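# Sort stickered items into containers matching their colors

## Task

Put every item into the container whose color matches the color of that item's sticker.

## Robot and tools

Hardware. Four identical i2rt Big YAM arms, named arm1, arm2, arm3 and arm4. Each has six revolute joints, a two-finger gripper and a wrist camera (arm1_cam_wrist to arm4_cam_wrist). Four fixed room cameras also watch: cam_room_a1, cam_room_a2, cam_room_b1, cam_room_b2. The hand reaches roughly 1.0 m from the joint1 axis. Foot poses (scene frame, metres, quaternion w,x,y,z); each foot faces along its own +x: arm1 x=-0.644 y=+1.377 z=+0.914 q=(+0.682, +0.007, +0.004, +0.731); arm2 x=-0.655 y=-0.555 z=+0.928 q=(+0.747, +0.002, +0.000, -0.665); arm3 x=+0.651 y=-1.332 z=+0.868 q=(+0.663, -0.004, -0.006, -0.748); arm4 x=+0.648 y=+0.477 z=+0.879 q=(+0.687, +0.001, +0.003, +0.727).

Frames. Every pose uses one shared scene frame: origin on the floor, +z up, metres. The "hand" point lies between the finger pads, about 1 cm short of the fingertips. The fingers point along the hand's +z axis and separate along its y axis. hand_target is where the hand would be at the joint targets currently held; a loaded hand may sit short of it. Printed positions get less accurate at long reach.

move. Arguments are arm1..arm4 (each optional; an omitted arm receives nothing new) and cameras. Each arm's object may contain:
- joints: absolute targets keyed by name. joint1_rad -2.879..2.879 (rotation about the foot, positive counter-clockwise seen from above, 0 = toward the foot's +x); joint2_rad 0..3.141 (shoulder, 0 = upper arm level pointing back, larger lifts it up and forward); joint3_rad 0..3.019 (elbow, 0 = folded); joint4_rad -1.692..1.57 (hand pitch, positive tilts fingers up); joint5_rad -1.57..1.57 (sideways swing, positive to the arm's right); joint6_rad -2.094..2.094 (roll, positive clockwise viewed from behind). Radians. gripper_m 0..0.093, metres of fingertip gap.
- target: one list of 7 numbers for that arm, [x, y, z, qw, qx, qy, qz], an absolute hand pose in the scene frame. The hand travels a straight line toward it starting from its current hand_target. When target is given, joints may contain only gripper_m.
- speed: top path speed in m/s, 0.002..0.5, default 0.25; only allowed with target. Rotation is capped at twice that value in rad/s.
- min_time_s: 0.1..8 s, the minimum duration of that arm's joint motions; used beside joints.
cameras: list of names, or ["all"], or [] for none; omitted means none after an action, all for an empty call. An empty move returns full state, images and the scene number.

Behaviour. All motions in one call begin together; all hand paths finish together, paced by the slowest. Paths last 0.5 to 10 s, an action at most 15 s. Each step the commanded pose is kept within 100 mm and 20 degrees of the measured pose, and position wins over orientation. Expect the hand to lag, drift, overshoot speed when nearly straight, and stop a centimetre or more off. Paths do not avoid objects or other arms. Joints move at different rates, so joint moves can swing the hand wide.

Results. A "move" line lists each arm sent motion with "done" or its worst status. joint_status and hand_status give per-motion outcomes: off_target (rested away, may still push), time_out (arm keeps pushing toward a nearby target; send its reported position to relax it), not_followed (a safety check withheld it; it may keep trying until given new targets). "joint command not followed" and "pose unreachable" mark withheld joint or pose targets; gripper commands still run. on_its_own lists uncommanded activity; "held at" there is a target, not a reading. Arms under "as last shown" were not commanded; their lines repeat older values. "pictures" gives the image order. Joint velocities are in joint order (rad/s, gripper m/s); "within noise" means still. Joint torques (N m, positive toward larger angles) include self-weight and offsets; numbers 3 and 4 wrap at ±28. MOTOR HOT appears at 85 °C; at 100 °C an OVER-TEMPERATURE FAULT drops that arm for 30 to 60 s or more, and affected keys read limit_stop_at_motor_heat; resend targets afterwards.

Gripper. Closed on nothing it reads 0.000 to 0.003. Gripping a hard part it may read up to 0.005 below the part's width (or about 0.002 above). Commanding about 0.005 under the first-contact reading gives full force (roughly 50 to 64 N per pad); just under contact is a light hold. Free-air readings exceed the true gap by up to 0.003. Open well above the reading to release.

Other tools. wait: seconds 0..10, optional cameras; nothing new is commanded. zoom_image: camera name plus region [x0, y0, x1, y1] in pixels from the top-left, at most 504 by 504, on a camera in the latest images. read_manual: section "licences" only. finished_scene: scene = the current scene's integer; irreversible; the task must stay achieved afterwards. After ending the first scene, make no further calls in that reply. If a move or wait is refused or interrupted by a stop, the reply's later move, wait and finished_scene calls are skipped; an invalid call (unknown key or camera) does not skip them.

Cautions. Never knock or set objects off the work area or onto the floor. Avoid hard contact between arms; a gripper closing on another arm's fingers counts. The clearance check can be late and ignores fingers, gripper housings and wrist cameras. Arms keep pushing after contact, which can press hard and overheat motors; holding loads or staying stretched also heats them. Do not drop parts from height, release moving parts, or strike fixed or heavy things. Loose objects may occasionally get nudged. Robots do not wait for each other. The world keeps running while you think, with your last command held.

Each tool is called after "Request:" by a JSON object that holds its "op" and its "data".

## Session

Request:
{"op": "move", "data": {"arm1": {"joints":{"joint1_rad":1.5,"joint2_rad":0.8,"joint3_rad":1.15,"joint4_rad":-1.05,"joint5_rad":0,"joint6_rad":0},"min_time_s":3}, "arm2": {"joints":{"joint1_rad":-1.686,"joint2_rad":0.8,"joint3_rad":1.15,"joint4_rad":-1.05,"joint5_rad":0,"joint6_rad":0},"min_time_s":3}, "cameras": ["all"]}}

Scene clock: 3.57 s.
Joint torques (N m): arm1=[-1.67 -0.15 11.44 2.3 -0.02 -0.06] | arm2=[0.62 -3.14 10.17 3.18 0.09 0.21] | arm3=[1.32 1.96 8.91 1.57 0.08 -0.07] | arm4=[1.08 1.96 8.58 1.18 0.24 0.01]
Motor temperatures (°C): arm1=[21 23 27 23 21 21 21] | arm2=[23 24 26 22 22 20 23] | arm3=[24 23 24 23 24 23 23] | arm4=[22 21 23 22 24 21 24]
Heat: arm1: hottest joint3_rad 27 °C; arm2: hottest joint3_rad 26 °C; arm3: hottest joint1_rad 24 °C; arm4: hottest joint5_rad 24 °C.
move: arm1 done; arm2 done
Joint velocities: within noise
arm1.joint_positions: joint1_rad=+1.497 joint2_rad=+0.795 joint3_rad=+1.149 joint4_rad=-1.071 joint5_rad=+0.000 joint6_rad=+0.009 gripper_m=+0.09398
arm1.joint_status: all done
arm1.hand: x=-0.9874 y=+1.3786 z=+1.3370 quat_wxyz=(-0.001, +0.907, -0.006, -0.421) (m; scene frame)
arm1.hand_target: x=-0.9923 y=+1.3772 z=+1.3402 quat_wxyz=(-0.001, +0.903, +0.000, -0.429) (m; scene frame)
arm1.hand_status: not commanded
arm2.joint_positions: joint1_rad=-1.685 joint2_rad=+0.791 joint3_rad=+1.163 joint4_rad=-1.071 joint5_rad=-0.002 joint6_rad=-0.015 gripper_m=+0.09397
arm2.joint_status: all done
arm2.hand: x=-1.0053 y=-0.5577 z=+1.3540 quat_wxyz=(+0.003, -0.907, -0.010, +0.421) (m; scene frame)
arm2.hand_target: x=-1.0111 y=-0.5567 z=+1.3481 quat_wxyz=(+0.001, -0.907, -0.001, +0.421) (m; scene frame)
arm2.hand_status: not commanded
arm3.joint_positions: joint1_rad=+0.130 joint2_rad=+0.649 joint3_rad=+1.447 joint4_rad=-1.615 joint5_rad=+0.075 joint6_rad=+0.392 gripper_m=+0.09396
arm3.joint_status: not commanded
arm3.hand: x=+0.6387 y=-1.5222 z=+1.3768 quat_wxyz=(-0.293, -0.776, -0.507, +0.235) (m; scene frame)
arm3.hand_target: x=+0.6387 y=-1.5210 z=+1.3861 quat_wxyz=(-0.302, -0.772, -0.504, +0.241) (m; scene frame)
arm3.hand_status: not commanded
arm4.joint_positions: joint1_rad=+0.147 joint2_rad=+0.586 joint3_rad=+1.324 joint4_rad=-1.592 joint5_rad=+0.245 joint6_rad=+0.670 gripper_m=+0.09396
arm4.joint_status: not commanded
arm4.hand: x=+0.6543 y=+0.6697 z=+1.3488 quat_wxyz=(-0.224, +0.451, -0.815, -0.287) (m; scene frame)
arm4.hand_target: x=+0.6546 y=+0.6685 z=+1.3591 quat_wxyz=(-0.227, +0.447, -0.812, -0.299) (m; scene frame)
arm4.hand_status: not commanded
pictures: arm1_cam_wrist, arm2_cam_wrist, arm3_cam_wrist, arm4_cam_wrist, cam_room_a1, cam_room_a2, cam_room_b1, cam_room_b2
Images, in order (width x height): arm1_cam_wrist 672x504, arm2_cam_wrist 672x504, arm3_cam_wrist 672x504, arm4_cam_wrist 672x504, cam_room_a1 672x504, cam_room_a2 672x504, cam_room_b1 672x504, cam_room_b2 672x504.

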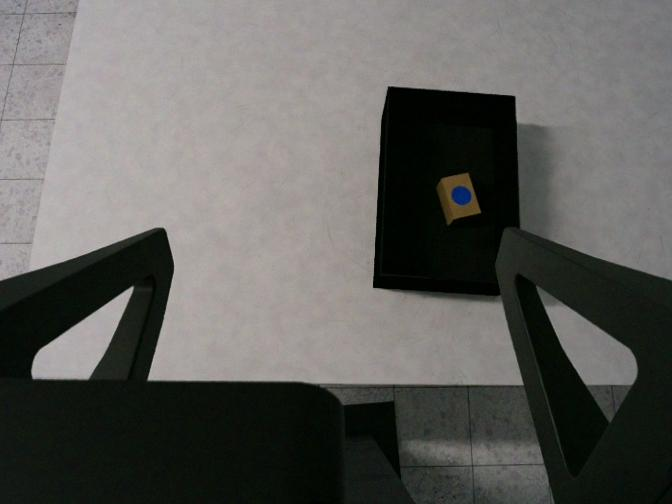

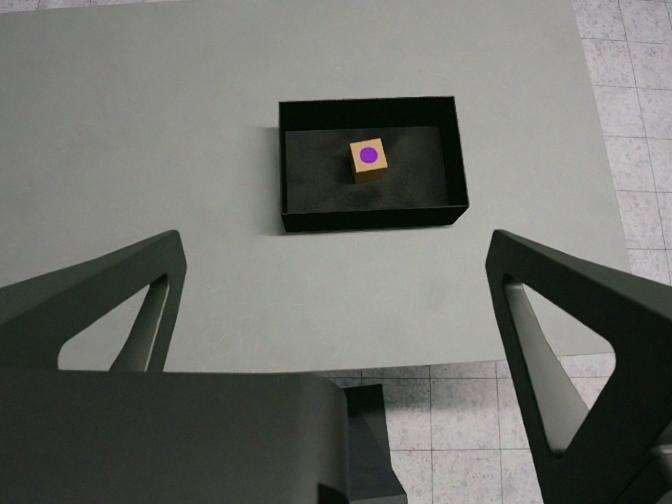

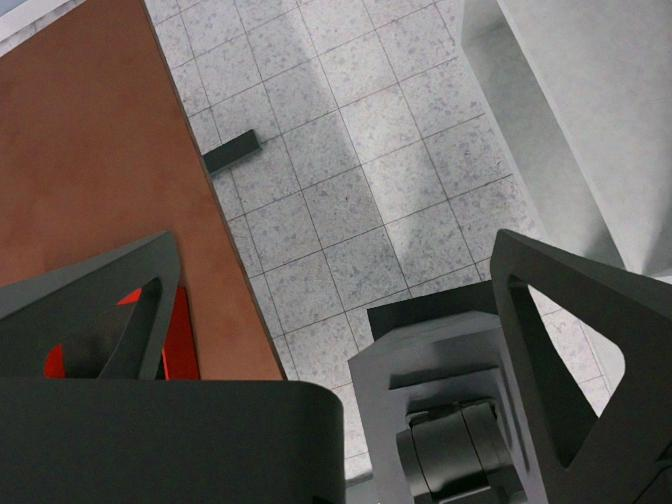

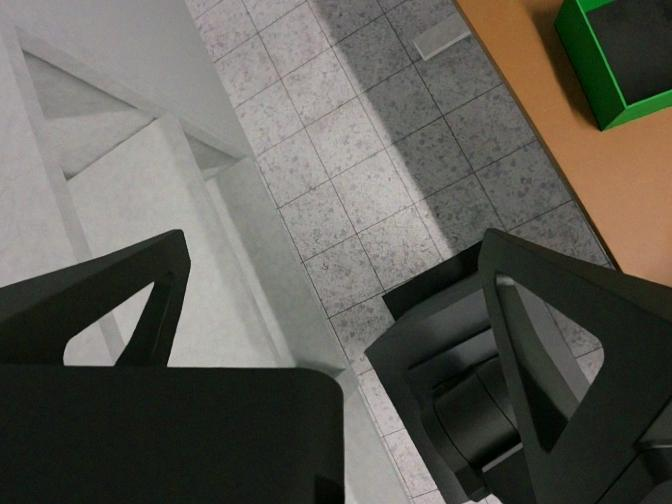

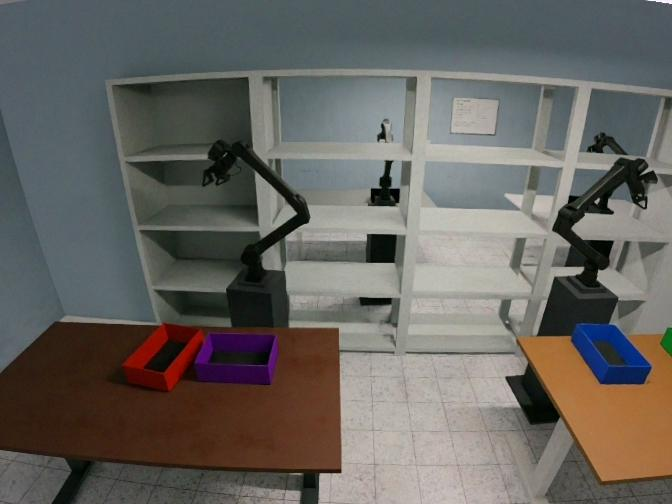

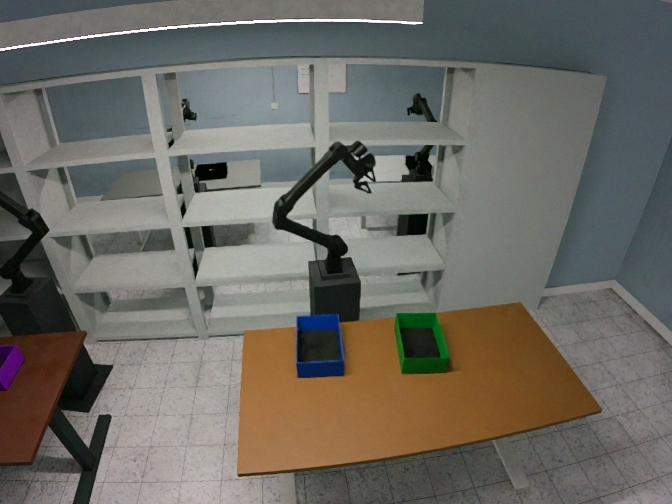

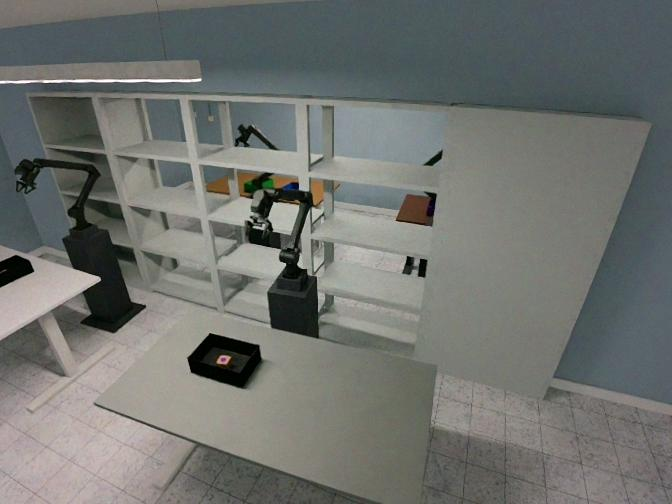

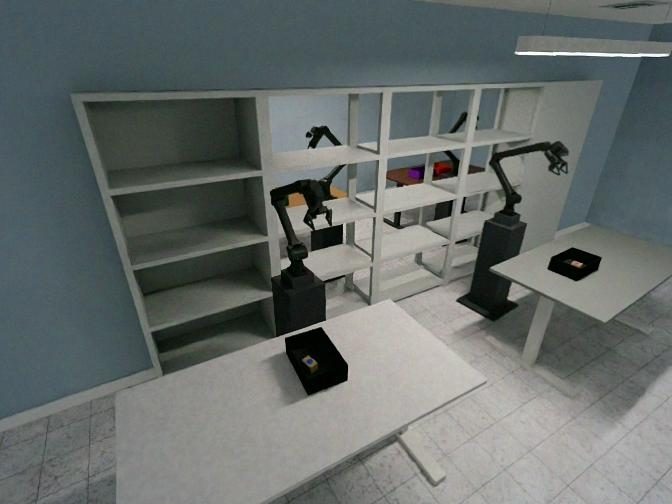

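Request:
{"op": "move", "data": {"arm1": {"target":[-1.172,1.612,0.87,0.0353,0.9568,0.1319,-0.2564],"joints":{"gripper_m":0.078}}, "arm2": {"target":[-1.29,-0.486,0.87,0.0183,0.9771,0.0940,-0.1899]}, "arm3": {"joints":{"joint1_rad":-1.99},"min_time_s":3}, "arm4": {"joints":{"joint1_rad":0.887,"joint2_rad":0.65,"joint3_rad":0.65,"joint4_rad":0.0,"joint5_rad":0,"joint6_rad":0},"min_time_s":3}, "cameras": ["arm1_cam_wrist","arm2_cam_wrist","arm3_cam_wrist","arm4_cam_wrist"]}}

Scene clock: 40.47 s.
Joint torques (N m): arm1=[-1.85 -14.04 11.21 1.42 -0.31 -0.09] | arm2=[-0.09 -20.19 12.1 1.17 -0.27 -0.08] | arm3=[0.44 1.61 9.03 1.54 0.08 -0.07] | arm4=[0.73 -1.38 9.88 2.1 -0.06 -0.06]
Motor temperatures (°C): arm1=[21 23 31 23 21 21 21] | arm2=[23 24 30 22 22 20 23] | arm3=[24 23 27 23 24 23 23] | arm4=[22 21 28 22 24 21 24]
Heat: arm1: hottest joint3_rad 31 °C; arm2: hottest joint3_rad 30 °C; arm3: hottest joint3_rad 27 °C; arm4: hottest joint3_rad 28 °C.
move: arm1 off_target; arm2 off_target; arm3 done; arm4 done
Joint velocities: within noise
arm1.joint_positions: joint1_rad=+0.984 joint2_rad=+1.977 joint3_rad=+1.091 joint4_rad=-0.377 joint5_rad=-0.359 joint6_rad=-0.720 gripper_m=+0.07806
arm1.joint_status: all done
arm1.hand: x=-1.1503 y=+1.5958 z=+0.8526 quat_wxyz=(+0.054, +0.963, +0.126, -0.233) (m; scene frame)
arm1.hand_target: x=-1.1708 y=+1.6116 z=+0.8708 quat_wxyz=(+0.035, +0.957, +0.132, -0.256) (m; scene frame)
arm1.hand_status: off_target (0.032 m and 3.6 deg from the pose sent, 0.554 m and 25.6 deg at the start)
arm2.joint_positions: joint1_rad=-1.821 joint2_rad=+2.065 joint3_rad=+1.300 joint4_rad=-0.467 joint5_rad=-0.124 joint6_rad=-0.295 gripper_m=+0.09397
arm2.joint_status: not commanded
arm2.hand: x=-1.2709 y=-0.4939 z=+0.8614 quat_wxyz=(-0.022, -0.980, -0.090, +0.176) (m; scene frame)
arm2.hand_target: x=-1.2892 y=-0.4860 z=+0.8706 quat_wxyz=(-0.018, -0.977, -0.094, +0.190) (m; scene frame)
arm2.hand_status: off_target (0.022 m and 1.7 deg from the pose sent, 0.566 m and 29.5 deg at the start)
arm3.joint_positions: joint1_rad=-1.979 joint2_rad=+0.649 joint3_rad=+1.447 joint4_rad=-1.615 joint5_rad=+0.075 joint6_rad=+0.392 gripper_m=+0.09398
arm3.joint_status: all done
arm3.hand: x=+0.4868 y=-1.2134 z=+1.3724 quat_wxyz=(+0.055, -0.827, +0.428, +0.361) (m; scene frame)
arm3.hand_target: x=+0.4889 y=-1.2120 z=+1.3817 quat_wxyz=(+0.057, -0.820, +0.430, +0.372) (m; scene frame)
arm3.hand_status: not commanded
arm4.joint_positions: joint1_rad=+0.883 joint2_rad=+0.640 joint3_rad=+0.647 joint4_rad=-0.020 joint5_rad=+0.003 joint6_rad=+0.015 gripper_m=+0.09396
arm4.joint_status: all done
arm4.hand: x=+0.3366 y=+0.7090 z=+1.2905 quat_wxyz=(-0.212, +0.673, -0.228, -0.670) (m; scene frame)
arm4.hand_target: x=+0.3331 y=+0.7090 z=+1.2936 quat_wxyz=(-0.216, +0.671, -0.220, -0.674) (m; scene frame)
arm4.hand_status: not commanded
pictures: arm1_cam_wrist, arm2_cam_wrist, arm3_cam_wrist, arm4_cam_wrist
Images, in order (width x height): arm1_cam_wrist 672x504, arm2_cam_wrist 672x504, arm3_cam_wrist 672x504, arm4_cam_wrist 672x504.

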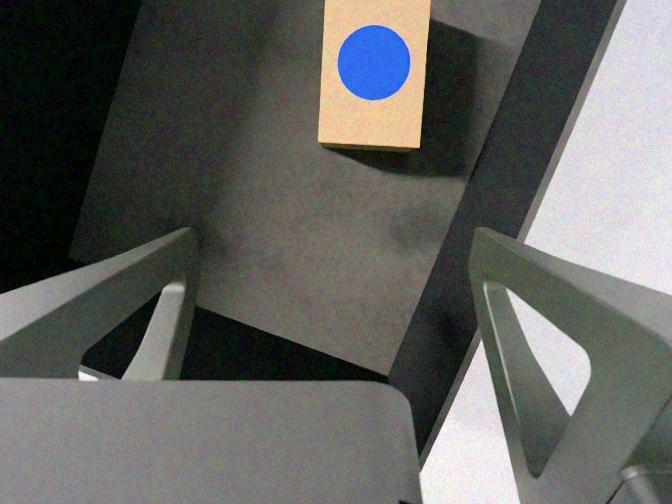

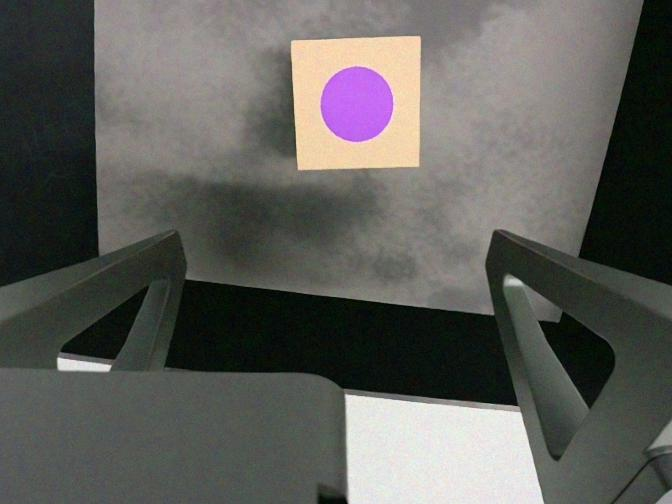

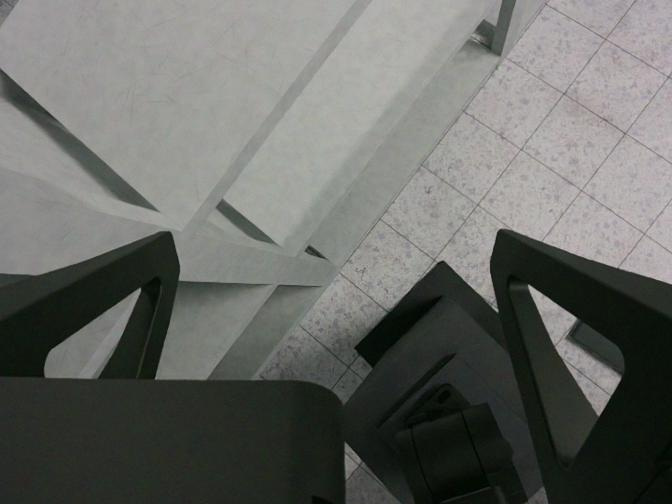

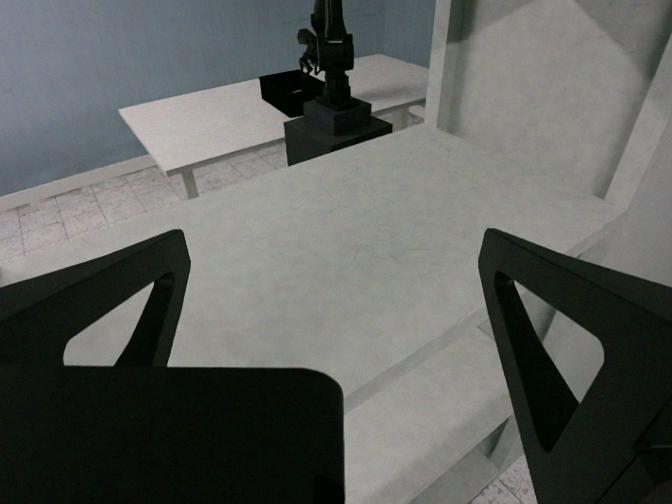

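Request:
{"op": "move", "data": {"arm1": {"target":[-1.2215,1.615,0.806,0.0353,0.9568,0.1319,-0.2564],"speed":0.15}, "arm2": {"target":[-1.321,-0.482,0.797,0.0183,0.9771,0.0940,-0.1899],"speed":0.15}, "arm3": {"joints":{"joint2_rad":0.65,"joint3_rad":0.65,"joint4_rad":0,"joint5_rad":0,"joint6_rad":0},"min_time_s":2}, "cameras": ["arm1_cam_wrist","arm2_cam_wrist","arm3_cam_wrist"]}}

Scene clock: 58.73 s.
Joint torques (N m): arm1=[-2.55 -14.97 11.08 1.57 -0.04 0.15] | arm2=[0.03 -21.19 11.38 2.09 -0.25 -0.08] | arm3=[0.56 -2.26 9.81 2.58 -0.1 -0.16] | arm4=[0.97 -1.14 9.84 2.15 -0.03 -0.1]
Motor temperatures (°C): arm1=[21 24 32 23 22 21 21] | arm2=[23 25 30 22 22 20 23] | arm3=[24 23 27 23 24 23 23] | arm4=[22 21 30 22 24 21 24]
Heat: arm1: hottest joint3_rad 32 °C; arm2: hottest joint3_rad 30 °C; arm3: hottest joint3_rad 27 °C; arm4: hottest joint3_rad 30 °C.
move: arm1 off_target; arm2 off_target; arm3 done
Joint velocities: within noise
arm1.joint_positions: joint1_rad=+1.023 joint2_rad=+2.160 joint3_rad=+1.234 joint4_rad=-0.306 joint5_rad=-0.352 joint6_rad=-0.701 gripper_m=+0.07805
arm1.joint_status: not commanded
arm1.hand: x=-1.2026 y=+1.5998 z=+0.8015 quat_wxyz=(+0.049, +0.960, +0.137, -0.241) (m; scene frame)
arm1.hand_target: x=-1.2206 y=+1.6148 z=+0.8069 quat_wxyz=(+0.035, +0.957, +0.132, -0.257) (m; scene frame)
arm1.hand_status: off_target (0.025 m and 2.5 deg from the pose sent, 0.087 m and 3.6 deg at the start)
arm2.joint_positions: joint1_rad=-1.821 joint2_rad=+2.248 joint3_rad=+1.414 joint4_rad=-0.412 joint5_rad=-0.124 joint6_rad=-0.295 gripper_m=+0.09397
arm2.joint_status: not commanded
arm2.hand: x=-1.2994 y=-0.4898 z=+0.7935 quat_wxyz=(-0.024, -0.981, -0.090, +0.170) (m; scene frame)
arm2.hand_target: x=-1.3200 y=-0.4821 z=+0.7978 quat_wxyz=(-0.018, -0.977, -0.094, +0.190) (m; scene frame)
arm2.hand_status: off_target (0.023 m and 2.5 deg from the pose sent, 0.082 m and 1.8 deg at the start)
arm3.joint_positions: joint1_rad=-1.979 joint2_rad=+0.647 joint3_rad=+0.652 joint4_rad=-0.018 joint5_rad=+0.002 joint6_rad=+0.008 gripper_m=+0.09398
arm3.joint_status: all done
arm3.hand: x=+0.3136 y=-1.1281 z=+1.2759 quat_wxyz=(+0.177, -0.688, +0.194, +0.677) (m; scene frame)
arm3.hand_target: x=+0.3149 y=-1.1243 z=+1.2781 quat_wxyz=(+0.184, -0.683, +0.193, +0.680) (m; scene frame)
arm3.hand_status: not commanded
arm4: as last shown
arm4.joint_positions: joint1_rad=+0.883 joint2_rad=+0.640 joint3_rad=+0.647 joint4_rad=-0.020 joint5_rad=+0.003 joint6_rad=+0.014 gripper_m=+0.09396
arm4.hand: x=+0.3366 y=+0.7090 z=+1.2905 quat_wxyz=(-0.213, +0.673, -0.228, -0.670) (m; scene frame)
pictures: arm1_cam_wrist, arm2_cam_wrist, arm3_cam_wrist
Images, in order (width x height): arm1_cam_wrist 672x504, arm2_cam_wrist 672x504, arm3_cam_wrist 672x504.

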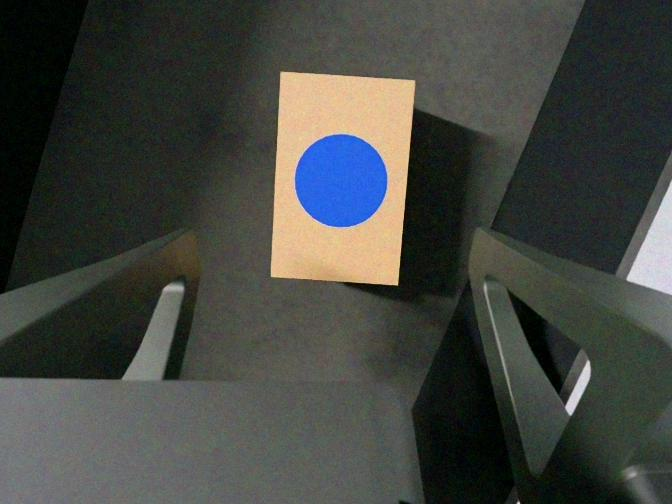

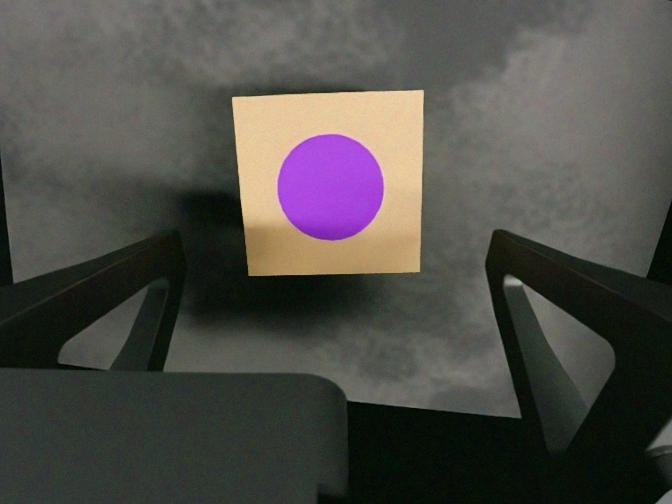

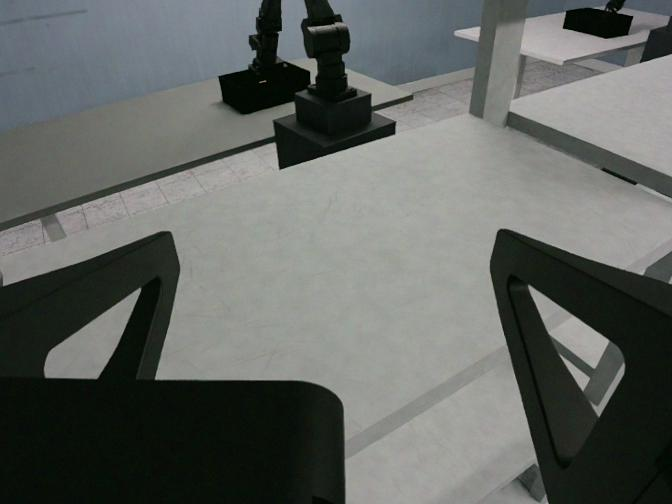

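Request:
{"op": "move", "data": {"arm1": {"target":[-1.237,1.611,0.738,0.0353,0.9568,0.1319,-0.2564],"speed":0.12}, "arm2": {"target":[-1.336,-0.488,0.737,0.0183,0.9771,0.0940,-0.1899],"speed":0.12}, "cameras": ["arm1_cam_wrist","arm2_cam_wrist"]}}

Scene clock: 69.33 s.
Joint torques (N m): arm1=[-0.85 -15.62 9.36 1.42 -0.19 0.1] | arm2=[1.2 -21.3 10.8 2.06 -0.12 0.05] | arm3=[0.5 -2.02 9.84 2.61 -0.11 -0.13] | arm4=[0.91 -1.49 9.8 2.15 -0.06 -0.08]
Motor temperatures (°C): arm1=[21 24 32 23 21 21 21] | arm2=[23 26 31 22 22 20 23] | arm3=[24 23 28 23 24 23 23] | arm4=[22 21 31 22 24 21 24]
Heat: arm1: hottest joint3_rad 32 °C; arm2: hottest joint3_rad 31 °C; arm3: hottest joint3_rad 28 °C; arm4: hottest joint3_rad 31 °C.
move: arm1 off_target; arm2 off_target
Joint velocities: within noise
arm1.joint_positions: joint1_rad=+1.028 joint2_rad=+2.324 joint3_rad=+1.310 joint4_rad=-0.202 joint5_rad=-0.341 joint6_rad=-0.680 gripper_m=+0.07804
arm1.joint_status: not commanded
arm1.hand: x=-1.2202 y=+1.6069 z=+0.7366 quat_wxyz=(+0.043, +0.960, +0.131, -0.244) (m; scene frame)
arm1.hand_target: x=-1.2364 y=+1.6106 z=+0.7385 quat_wxyz=(+0.035, +0.957, +0.132, -0.256) (m; scene frame)
arm1.hand_status: off_target (0.017 m and 1.7 deg from the pose sent, 0.073 m and 2.5 deg at the start)
arm2.joint_positions: joint1_rad=-1.820 joint2_rad=+2.381 joint3_rad=+1.497 joint4_rad=-0.347 joint5_rad=-0.122 joint6_rad=-0.295 gripper_m=+0.09397
arm2.joint_status: not commanded
arm2.hand: x=-1.3189 y=-0.4870 z=+0.7414 quat_wxyz=(-0.021, -0.980, -0.090, +0.176) (m; scene frame)
arm2.hand_target: x=-1.3350 y=-0.4882 z=+0.7374 quat_wxyz=(-0.018, -0.977, -0.094, +0.190) (m; scene frame)
arm2.hand_status: off_target (0.018 m and 1.7 deg from the pose sent, 0.067 m and 2.5 deg at the start)
arm3, arm4: as last shown
pictures: arm1_cam_wrist, arm2_cam_wrist
Images, in order (width x height): arm1_cam_wrist 672x504, arm2_cam_wrist 672x504.

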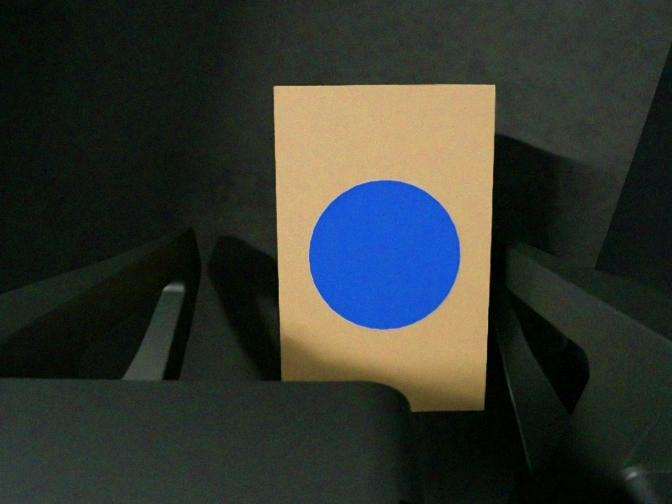

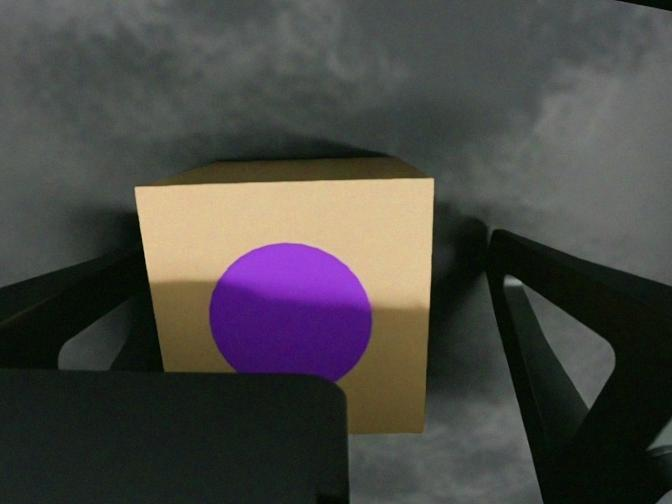

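Request:
{"op": "move", "data": {"arm1": {"target":[-1.250,1.607,0.736,0.0353,0.9568,0.1319,-0.2564],"speed":0.1}, "arm2": {"target":[-1.340,-0.501,0.735,0.0183,0.9771,0.0940,-0.1899],"speed":0.1}, "cameras": ["arm1_cam_wrist","arm2_cam_wrist"]}}

Scene clock: 97.37 s.
Joint torques (N m): arm1=[-1.03 -16.44 10.1 1.1 -0.16 0.09] | arm2=[1.14 -20.72 11.06 2.07 0.03 0.21] | arm3=[0.62 -2.02 9.88 2.59 -0.09 -0.12] | arm4=[0.73 -0.97 9.83 2.18 -0.05 -0.08]
Motor temperatures (°C): arm1=[21 25 32 23 21 21 21] | arm2=[23 26 30 22 22 20 23] | arm3=[24 23 29 23 24 23 23] | arm4=[22 21 33 22 24 21 24]
Heat: arm1: hottest joint3_rad 32 °C; arm2: hottest joint3_rad 30 °C; arm3: hottest joint3_rad 29 °C; arm4: hottest joint3_rad 33 °C.
move: arm1 off_target; arm2 off_target
Joint velocities: within noise
arm1.joint_positions: joint1_rad=+1.042 joint2_rad=+2.341 joint3_rad=+1.339 joint4_rad=-0.202 joint5_rad=-0.335 joint6_rad=-0.664 gripper_m=+0.07804
arm1.joint_status: not commanded
arm1.hand: x=-1.2321 y=+1.6045 z=+0.7344 quat_wxyz=(+0.041, +0.959, +0.130, -0.247) (m; scene frame)
arm1.hand_target: x=-1.2493 y=+1.6067 z=+0.7364 quat_wxyz=(+0.035, +0.957, +0.132, -0.256) (m; scene frame)
arm1.hand_status: off_target (0.018 m and 1.3 deg from the pose sent, 0.030 m and 1.7 deg at the start)
arm2.joint_positions: joint1_rad=-1.799 joint2_rad=+2.381 joint3_rad=+1.504 joint4_rad=-0.347 joint5_rad=-0.117 joint6_rad=-0.291 gripper_m=+0.09397
arm2.joint_status: not commanded
arm2.hand: x=-1.3239 y=-0.4998 z=+0.7437 quat_wxyz=(-0.021, -0.979, -0.099, +0.179) (m; scene frame)
arm2.hand_target: x=-1.3390 y=-0.5012 z=+0.7356 quat_wxyz=(-0.018, -0.977, -0.094, +0.190) (m; scene frame)
arm2.hand_status: off_target (0.018 m and 1.4 deg from the pose sent, 0.026 m and 1.6 deg at the start)
arm3, arm4: as last shown
pictures: arm1_cam_wrist, arm2_cam_wrist
Images, in order (width x height): arm1_cam_wrist 672x504, arm2_cam_wrist 672x504.

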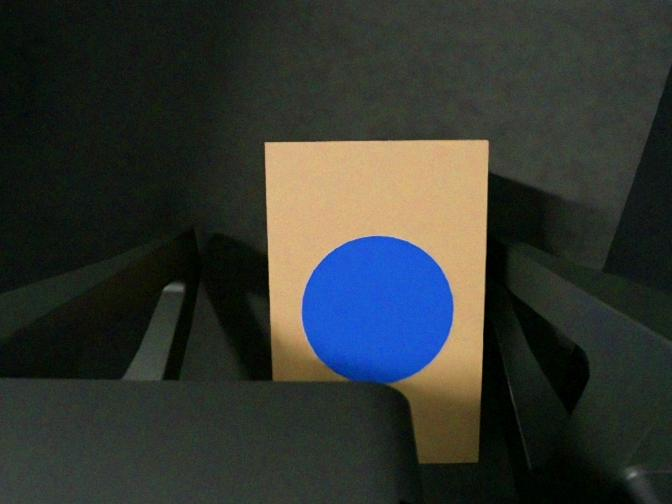

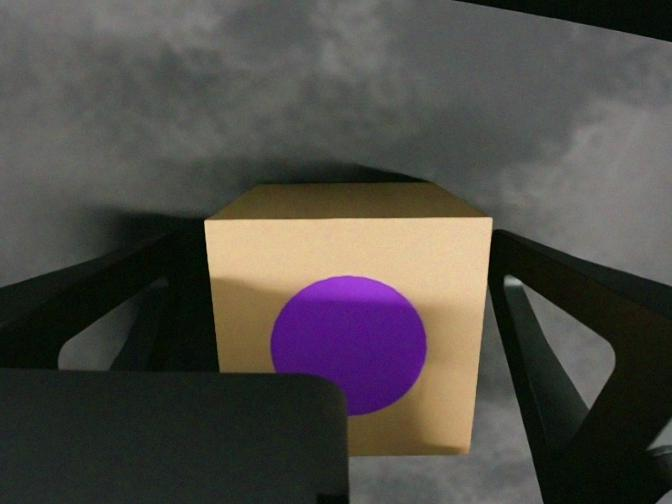

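Request:
{"op": "move", "data": {"arm1": {"joints":{"gripper_m":0.052}}, "arm2": {"joints":{"gripper_m":0.058}}}}

Request:
{"op": "move", "data": {"arm1": {"joints":{"gripper_m":0.038}}, "arm2": {"joints":{"gripper_m":0.048}}, "cameras": ["arm1_cam_wrist","arm2_cam_wrist"]}}

Scene clock: 102.43 s.
Joint torques (N m): arm1=[-0.79 -16.09 10.11 1.1 -0.21 0.09] | arm2=[1.14 -20.66 11.07 2.11 0 0.22] | arm3=[0.56 -2.08 9.87 2.62 -0.09 -0.12] | arm4=[1.26 -1.2 9.94 2.26 -0.05 -0.11]
Motor temperatures (°C): arm1=[21 25 32 23 21 21 21] | arm2=[23 26 31 22 22 20 23] | arm3=[24 23 29 23 24 23 23] | arm4=[22 21 33 22 24 21 24]
Heat: arm1: hottest joint3_rad 32 °C; arm2: hottest joint3_rad 31 °C; arm3: hottest joint3_rad 29 °C; arm4: hottest joint3_rad 33 °C.
move: arm1 done; arm2 done
Joint velocities: within noise
arm1.joint_positions: joint1_rad=+1.042 joint2_rad=+2.341 joint3_rad=+1.339 joint4_rad=-0.202 joint5_rad=-0.335 joint6_rad=-0.664 gripper_m=+0.05206
arm1.joint_status: all done
arm1.hand: x=-1.2321 y=+1.6045 z=+0.7344 quat_wxyz=(+0.041, +0.960, +0.130, -0.247) (m; scene frame)
arm1.hand_target: x=-1.2493 y=+1.6067 z=+0.7364 quat_wxyz=(+0.035, +0.957, +0.132, -0.257) (m; scene frame)
arm1.hand_status: not commanded
arm2.joint_positions: joint1_rad=-1.799 joint2_rad=+2.381 joint3_rad=+1.504 joint4_rad=-0.347 joint5_rad=-0.117 joint6_rad=-0.291 gripper_m=+0.05810
arm2.joint_status: all done
arm2.hand: x=-1.3239 y=-0.4997 z=+0.7436 quat_wxyz=(-0.021, -0.979, -0.098, +0.179) (m; scene frame)
arm2.hand_target: x=-1.3390 y=-0.5013 z=+0.7356 quat_wxyz=(-0.019, -0.977, -0.094, +0.190) (m; scene frame)
arm2.hand_status: not commanded
arm3, arm4: as last shown
pictures: none

Scene clock: 102.90 s.
Joint torques (N m): arm1=[-0.73 -16.5 10.02 1.14 -0.16 0.12] | arm2=[1.2 -20.66 11.06 2.11 -0.04 0.21] | arm3=[0.44 -2.14 9.85 2.59 -0.1 -0.12] | arm4=[0.85 -1.38 9.91 2.22 -0.02 -0.08]
Motor temperatures (°C): arm1=[21 25 32 23 21 21 21] | arm2=[23 26 31 22 22 20 23] | arm3=[24 23 29 23 24 23 23] | arm4=[22 21 33 22 24 21 24]
Heat: arm1: hottest joint3_rad 32 °C; arm2: hottest joint3_rad 31 °C; arm3: hottest joint3_rad 29 °C; arm4: hottest joint3_rad 33 °C.
move: arm1 off_target; arm2 off_target
Joint velocities: within noise
arm1.joint_positions: joint1_rad=+1.042 joint2_rad=+2.341 joint3_rad=+1.339 joint4_rad=-0.202 joint5_rad=-0.335 joint6_rad=-0.664 gripper_m=+0.04376
arm1.joint_status: gripper_m off_target (ended at +0.04379, target +0.03800)
arm1.hand: x=-1.2321 y=+1.6045 z=+0.7344 quat_wxyz=(+0.041, +0.960, +0.130, -0.247) (m; scene frame)
arm1.hand_target: x=-1.2493 y=+1.6067 z=+0.7364 quat_wxyz=(+0.035, +0.957, +0.132, -0.257) (m; scene frame)
arm1.hand_status: not commanded
arm2.joint_positions: joint1_rad=-1.799 joint2_rad=+2.381 joint3_rad=+1.504 joint4_rad=-0.347 joint5_rad=-0.116 joint6_rad=-0.291 gripper_m=+0.05301
arm2.joint_status: gripper_m off_target (ended at +0.05304, target +0.04800)
arm2.hand: x=-1.3241 y=-0.4995 z=+0.7438 quat_wxyz=(-0.020, -0.979, -0.098, +0.179) (m; scene frame)
arm2.hand_target: x=-1.3390 y=-0.5013 z=+0.7356 quat_wxyz=(-0.018, -0.977, -0.094, +0.190) (m; scene frame)
arm2.hand_status: not commanded
arm3, arm4: as last shown
pictures: arm1_cam_wrist, arm2_cam_wrist
Images, in order (width x height): arm1_cam_wrist 672x504, arm2_cam_wrist 672x504.

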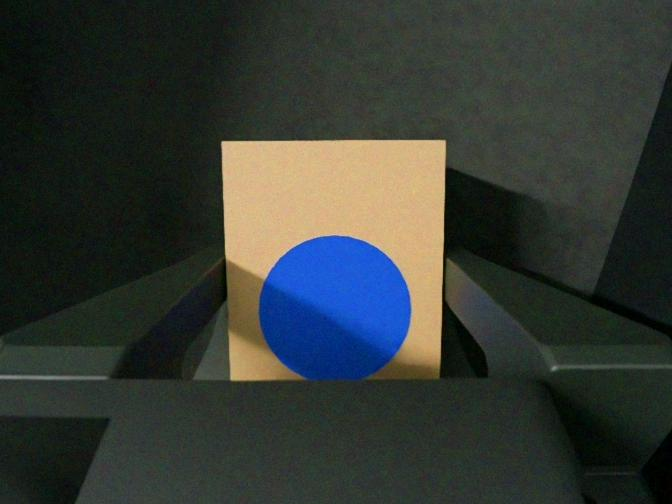

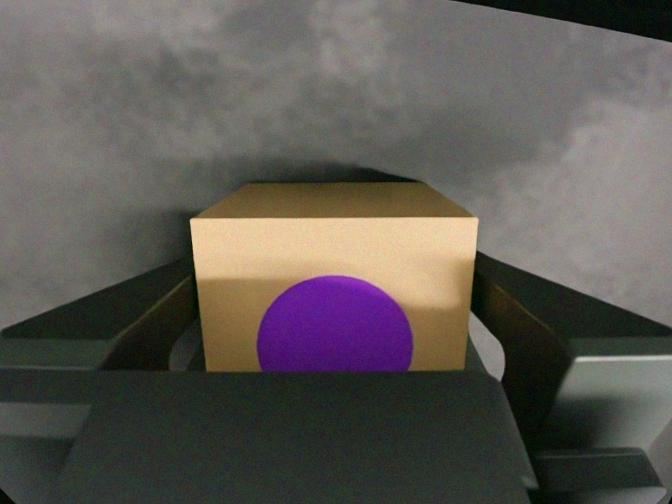

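Request:
{"op": "zoom_image", "data": {"camera": "arm2_cam_wrist", "region": [0, 0, 10, 10]}}

Request:
{"op": "move", "data": {"arm1": {"target":[-1.22,1.602,1.05,0.0353,0.9568,0.1319,-0.2564],"speed":0.2}, "arm2": {"target":[-1.30,-0.50,1.05,0.0183,0.9771,0.0940,-0.1899],"speed":0.2}, "arm3": {"joints":{"joint2_rad":0.65,"joint3_rad":1.15,"joint4_rad":-0.5},"min_time_s":2}, "arm4": {"joints":{"joint2_rad":0.65,"joint3_rad":1.15,"joint4_rad":-0.5},"min_time_s":2}, "cameras": ["arm1_cam_wrist","arm2_cam_wrist","arm3_cam_wrist","arm4_cam_wrist"]}}

Request:
{"op": "zoom_image", "data": {"camera": "arm3_cam_wrist", "region": [336, 150, 672, 402]}}

Request:
{"op": "zoom_image", "data": {"camera": "arm4_cam_wrist", "region": [336, 252, 672, 504]}}

Scaled by 50.400.

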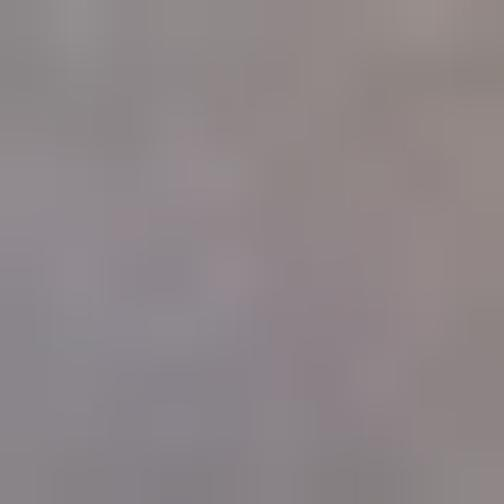

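Scene clock: 122.90 s.
Joint torques (N m): arm1=[-2.08 -14.8 15.05 0.53 -0.29 0.03] | arm2=[0.32 -20.89 15.02 0.87 -0.2 0.11] | arm3=[0.62 -1.08 13.63 1.54 -0.1 -0.12] | arm4=[1.61 -0.38 12.16 1.18 -0.02 -0.09]
Motor temperatures (°C): arm1=[21 26 32 23 22 21 22] | arm2=[23 26 32 22 22 20 24] | arm3=[24 23 30 23 24 23 23] | arm4=[22 21 34 22 24 21 24]
Heat: arm1: hottest joint3_rad 32 °C; arm2: hottest joint3_rad 32 °C; arm3: hottest joint3_rad 30 °C; arm4: hottest joint3_rad 34 °C.
move: arm1 off_target; arm2 off_target; arm3 done; arm4 done
Joint velocities: within noise
arm1.joint_positions: joint1_rad=+1.042 joint2_rad=+1.801 joint3_rad=+1.365 joint4_rad=-0.801 joint5_rad=-0.336 joint6_rad=-0.664 gripper_m=+0.04376
arm1.joint_status: not commanded
arm1.hand: x=-1.2039 y=+1.5918 z=+1.0208 quat_wxyz=(+0.050, +0.963, +0.127, -0.234) (m; scene frame)
arm1.hand_target: x=-1.2186 y=+1.6015 z=+1.0504 quat_wxyz=(+0.035, +0.957, +0.132, -0.257) (m; scene frame)
arm1.hand_status: off_target (0.035 m and 3.2 deg from the pose sent, 0.316 m and 1.3 deg at the start)
arm2.joint_positions: joint1_rad=-1.799 joint2_rad=+1.862 joint3_rad=+1.478 joint4_rad=-0.865 joint5_rad=-0.116 joint6_rad=-0.291 gripper_m=+0.05301
arm2.joint_status: not commanded
arm2.hand: x=-1.2813 y=-0.5053 z=+1.0238 quat_wxyz=(-0.023, -0.981, -0.098, +0.167) (m; scene frame)
arm2.hand_target: x=-1.2986 y=-0.5002 z=+1.0504 quat_wxyz=(-0.018, -0.977, -0.094, +0.190) (m; scene frame)
arm2.hand_status: off_target (0.033 m and 2.7 deg from the pose sent, 0.307 m and 1.3 deg at the start)
arm3.joint_positions: joint1_rad=-1.979 joint2_rad=+0.647 joint3_rad=+1.099 joint4_rad=-0.494 joint5_rad=+0.002 joint6_rad=+0.008 gripper_m=+0.09398
arm3.joint_status: all done
arm3.hand: x=+0.3467 y=-1.1454 z=+1.4341 quat_wxyz=(+0.175, -0.697, +0.197, +0.667) (m; scene frame)
arm3.hand_target: x=+0.3547 y=-1.1458 z=+1.4613 quat_wxyz=(+0.184, -0.683, +0.193, +0.680) (m; scene frame)
arm3.hand_status: not commanded
arm4.joint_positions: joint1_rad=+0.883 joint2_rad=+0.642 joint3_rad=+1.103 joint4_rad=-0.489 joint5_rad=+0.003 joint6_rad=+0.014 gripper_m=+0.09396
arm4.joint_status: all done
arm4.hand: x=+0.3692 y=+0.6862 z=+1.4544 quat_wxyz=(-0.211, +0.678, -0.230, -0.665) (m; scene frame)
arm4.hand_target: x=+0.3719 y=+0.6821 z=+1.4768 quat_wxyz=(-0.216, +0.671, -0.220, -0.674) (m; scene frame)
arm4.hand_status: not commanded
pictures: arm1_cam_wrist, arm2_cam_wrist, arm3_cam_wrist, arm4_cam_wrist
Images, in order (width x height): arm1_cam_wrist 672x504, arm2_cam_wrist 672x504, arm3_cam_wrist 672x504, arm4_cam_wrist 672x504.

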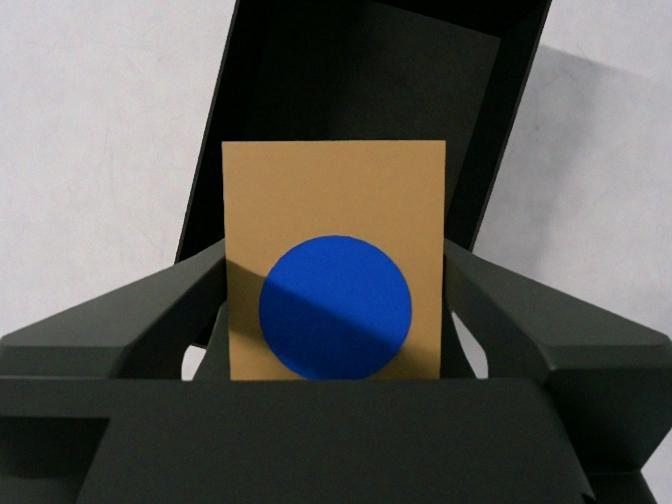

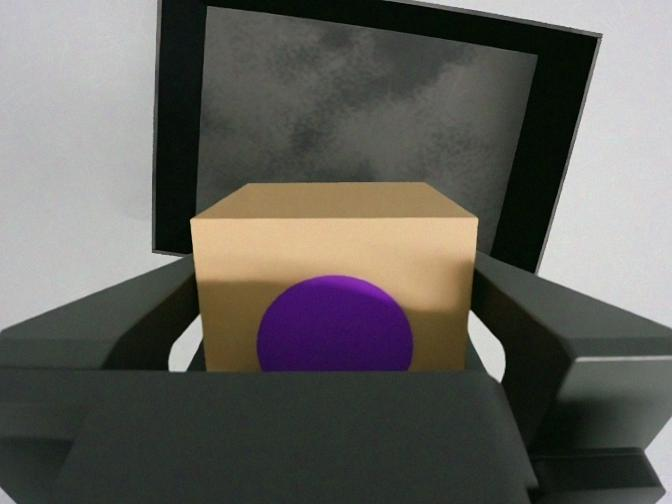

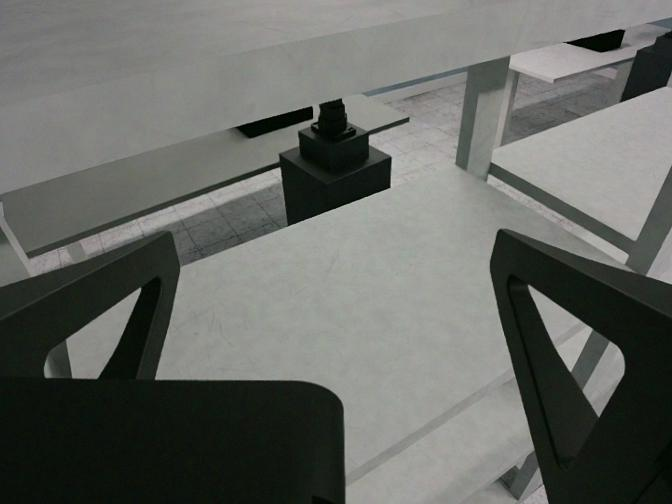

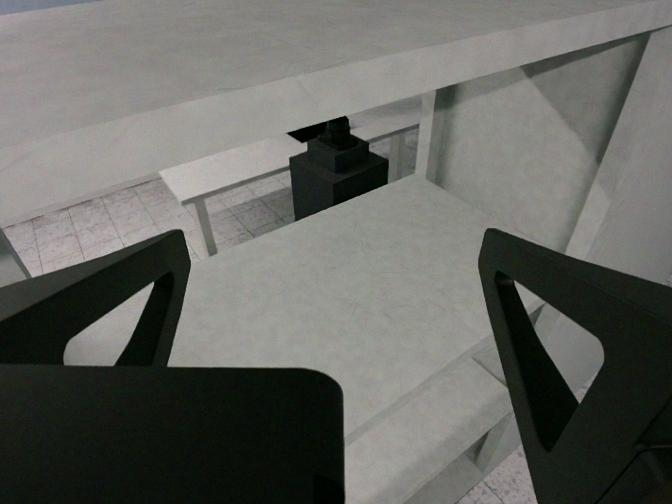

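Scaled by 1.500.

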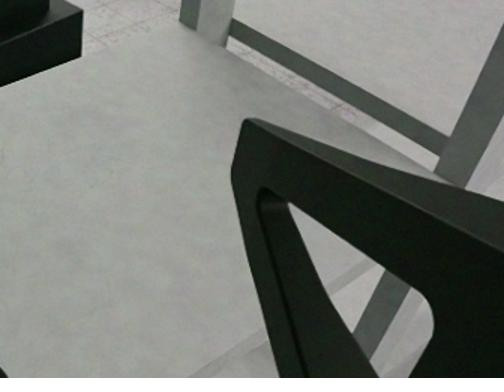

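Scaled by 1.500.

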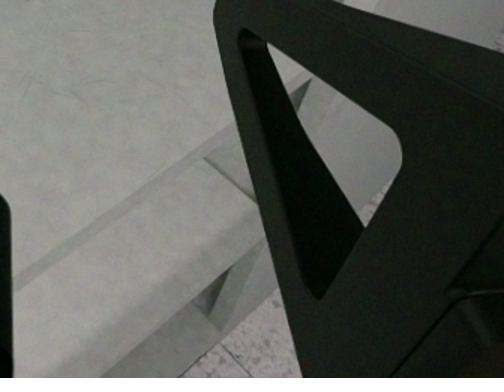

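Request:
{"op": "move", "data": {"arm1": {"joints":{"joint2_rad":0.65,"joint3_rad":1.35,"joint4_rad":-1.65,"joint5_rad":0,"joint6_rad":0},"min_time_s":2.5}, "arm2": {"joints":{"joint2_rad":0.65,"joint3_rad":1.35,"joint4_rad":-1.65,"joint5_rad":0,"joint6_rad":0},"min_time_s":2.5}}}

Request:
{"op": "move", "data": {"arm1": {"joints":{"joint1_rad":-2.342},"min_time_s":4.5}, "arm2": {"joints":{"joint1_rad":0.936},"min_time_s":4}, "arm3": {"joints":{"joint3_rad":0.65,"joint4_rad":0},"min_time_s":2}, "arm4": {"joints":{"joint3_rad":0.65,"joint4_rad":0},"min_time_s":2}, "cameras": ["arm1_cam_wrist","arm2_cam_wrist","arm3_cam_wrist","arm4_cam_wrist"]}}

Scene clock: 182.40 s.
Joint torques (N m): arm1=[-2.2 4.07 9.06 1.05 0.13 0.12] | arm2=[0.32 1.03 8.42 1.57 0.15 0.21] | arm3=[0.5 -1.08 13.57 1.54 -0.1 -0.12] | arm4=[0.97 -0.15 12.05 1.18 -0.04 -0.11]
Motor temperatures (°C): arm1=[21 26 35 23 22 21 22] | arm2=[23 27 36 22 22 20 24] | arm3=[24 23 35 23 24 23 23] | arm4=[22 21 36 22 24 21 24]
Heat: arm1: hottest joint3_rad 35 °C; arm2: hottest joint3_rad 36 °C; arm3: hottest joint3_rad 35 °C; arm4: hottest joint3_rad 36 °C.
move: arm1 done; arm2 done
Joint velocities: within noise
arm1.joint_positions: joint1_rad=+1.042 joint2_rad=+0.642 joint3_rad=+1.349 joint4_rad=-1.642 joint5_rad=-0.002 joint6_rad=-0.009 gripper_m=+0.04377
arm1.joint_status: all done
arm1.hand: x=-0.8128 y=+1.4635 z=+1.3772 quat_wxyz=(-0.071, +0.923, -0.212, -0.312) (m; scene frame)
arm1.hand_target: x=-0.8133 y=+1.4650 z=+1.3750 quat_wxyz=(-0.070, +0.924, -0.219, -0.305) (m; scene frame)
arm1.hand_status: not commanded
arm2.joint_positions: joint1_rad=-1.799 joint2_rad=+0.643 joint3_rad=+1.359 joint4_rad=-1.639 joint5_rad=-0.004 joint6_rad=-0.015 gripper_m=+0.05301
arm2.joint_status: all done
arm2.hand: x=-0.8519 y=-0.5350 z=+1.3929 quat_wxyz=(+0.020, -0.947, +0.045, +0.317) (m; scene frame)
arm2.hand_target: x=-0.8525 y=-0.5332 z=+1.3859 quat_wxyz=(+0.019, -0.951, +0.055, +0.304) (m; scene frame)
arm2.hand_status: not commanded
arm3, arm4: as last shown
pictures: none

Scene clock: 187.23 s.
Joint torques (N m): arm1=[-1.67 3.9 9.28 0.94 0.06 0.15] | arm2=[1.14 1.03 8.42 1.55 0.02 0.21] | arm3=[0.56 -2.14 9.72 2.59 -0.1 -0.13] | arm4=[1.38 -1.26 9.89 2.22 -0.05 -0.11]
Motor temperatures (°C): arm1=[21 26 35 23 22 21 22] | arm2=[23 27 35 22 22 20 24] | arm3=[24 23 34 23 24 23 23] | arm4=[22 21 36 22 24 21 24]
Heat: arm1: hottest joint3_rad 35 °C; arm2: hottest joint3_rad 35 °C; arm3: hottest joint3_rad 34 °C; arm4: hottest joint3_rad 36 °C.
move: arm1 done; arm2 done; arm3 done; arm4 done
Joint velocities: within noise
arm1.joint_positions: joint1_rad=-2.335 joint2_rad=+0.642 joint3_rad=+1.349 joint4_rad=-1.642 joint5_rad=-0.001 joint6_rad=-0.008 gripper_m=+0.04383
arm1.joint_status: all done
arm1.hand: x=-0.4857 y=+1.2498 z=+1.3715 quat_wxyz=(-0.286, -0.320, -0.897, +0.109) (m; scene frame)
arm1.hand_target: x=-0.4859 y=+1.2479 z=+1.3694 quat_wxyz=(-0.279, -0.327, -0.896, +0.106) (m; scene frame)
arm1.hand_status: not commanded
arm2.joint_positions: joint1_rad=+0.931 joint2_rad=+0.643 joint3_rad=+1.359 joint4_rad=-1.639 joint5_rad=-0.001 joint6_rad=-0.014 gripper_m=+0.05299
arm2.joint_status: all done
arm2.hand: x=-0.4853 y=-0.6555 z=+1.3932 quat_wxyz=(-0.308, -0.239, -0.917, +0.082) (m; scene frame)
arm2.hand_target: x=-0.4842 y=-0.6552 z=+1.3862 quat_wxyz=(-0.296, -0.245, -0.920, +0.076) (m; scene frame)
arm2.hand_status: not commanded
arm3.joint_positions: joint1_rad=-1.979 joint2_rad=+0.649 joint3_rad=+0.654 joint4_rad=-0.018 joint5_rad=+0.002 joint6_rad=+0.008 gripper_m=+0.09398
arm3.joint_status: all done
arm3.hand: x=+0.3132 y=-1.1279 z=+1.2762 quat_wxyz=(+0.177, -0.688, +0.194, +0.677) (m; scene frame)
arm3.hand_target: x=+0.3147 y=-1.1243 z=+1.2781 quat_wxyz=(+0.184, -0.683, +0.193, +0.680) (m; scene frame)
arm3.hand_status: not commanded
arm4.joint_positions: joint1_rad=+0.883 joint2_rad=+0.643 joint3_rad=+0.645 joint4_rad=-0.020 joint5_rad=+0.003 joint6_rad=+0.014 gripper_m=+0.09396
arm4.joint_status: all done
arm4.hand: x=+0.3359 y=+0.7094 z=+1.2879 quat_wxyz=(-0.212, +0.675, -0.229, -0.668) (m; scene frame)
arm4.hand_target: x=+0.3331 y=+0.7090 z=+1.2933 quat_wxyz=(-0.216, +0.672, -0.220, -0.674) (m; scene frame)
arm4.hand_status: not commanded
pictures: arm1_cam_wrist, arm2_cam_wrist, arm3_cam_wrist, arm4_cam_wrist
Images, in order (width x height): arm1_cam_wrist 672x504, arm2_cam_wrist 672x504, arm3_cam_wrist 672x504, arm4_cam_wrist 672x504.

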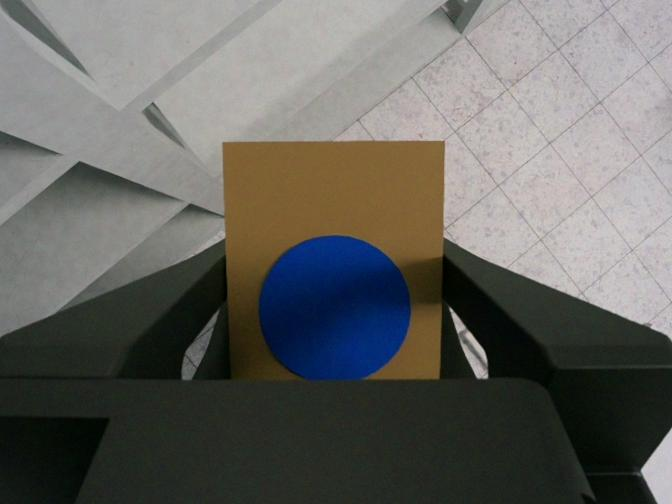

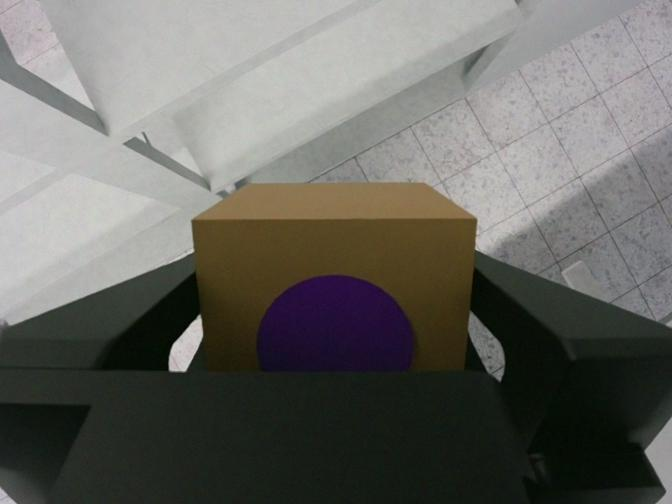

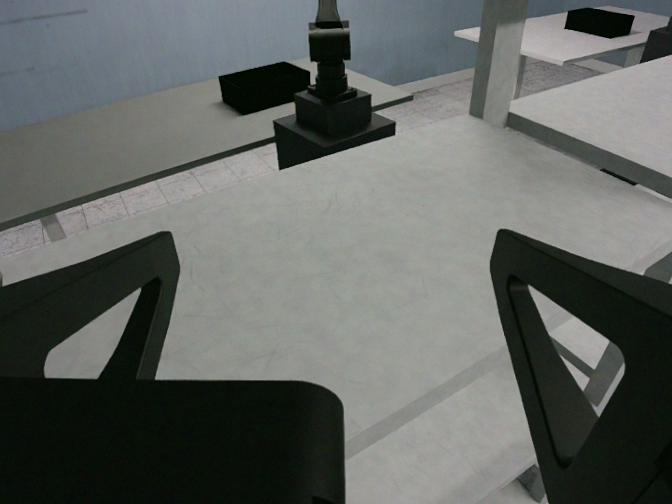

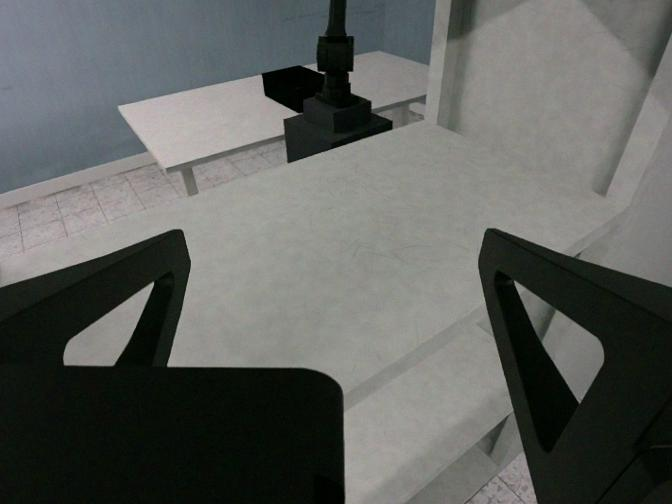

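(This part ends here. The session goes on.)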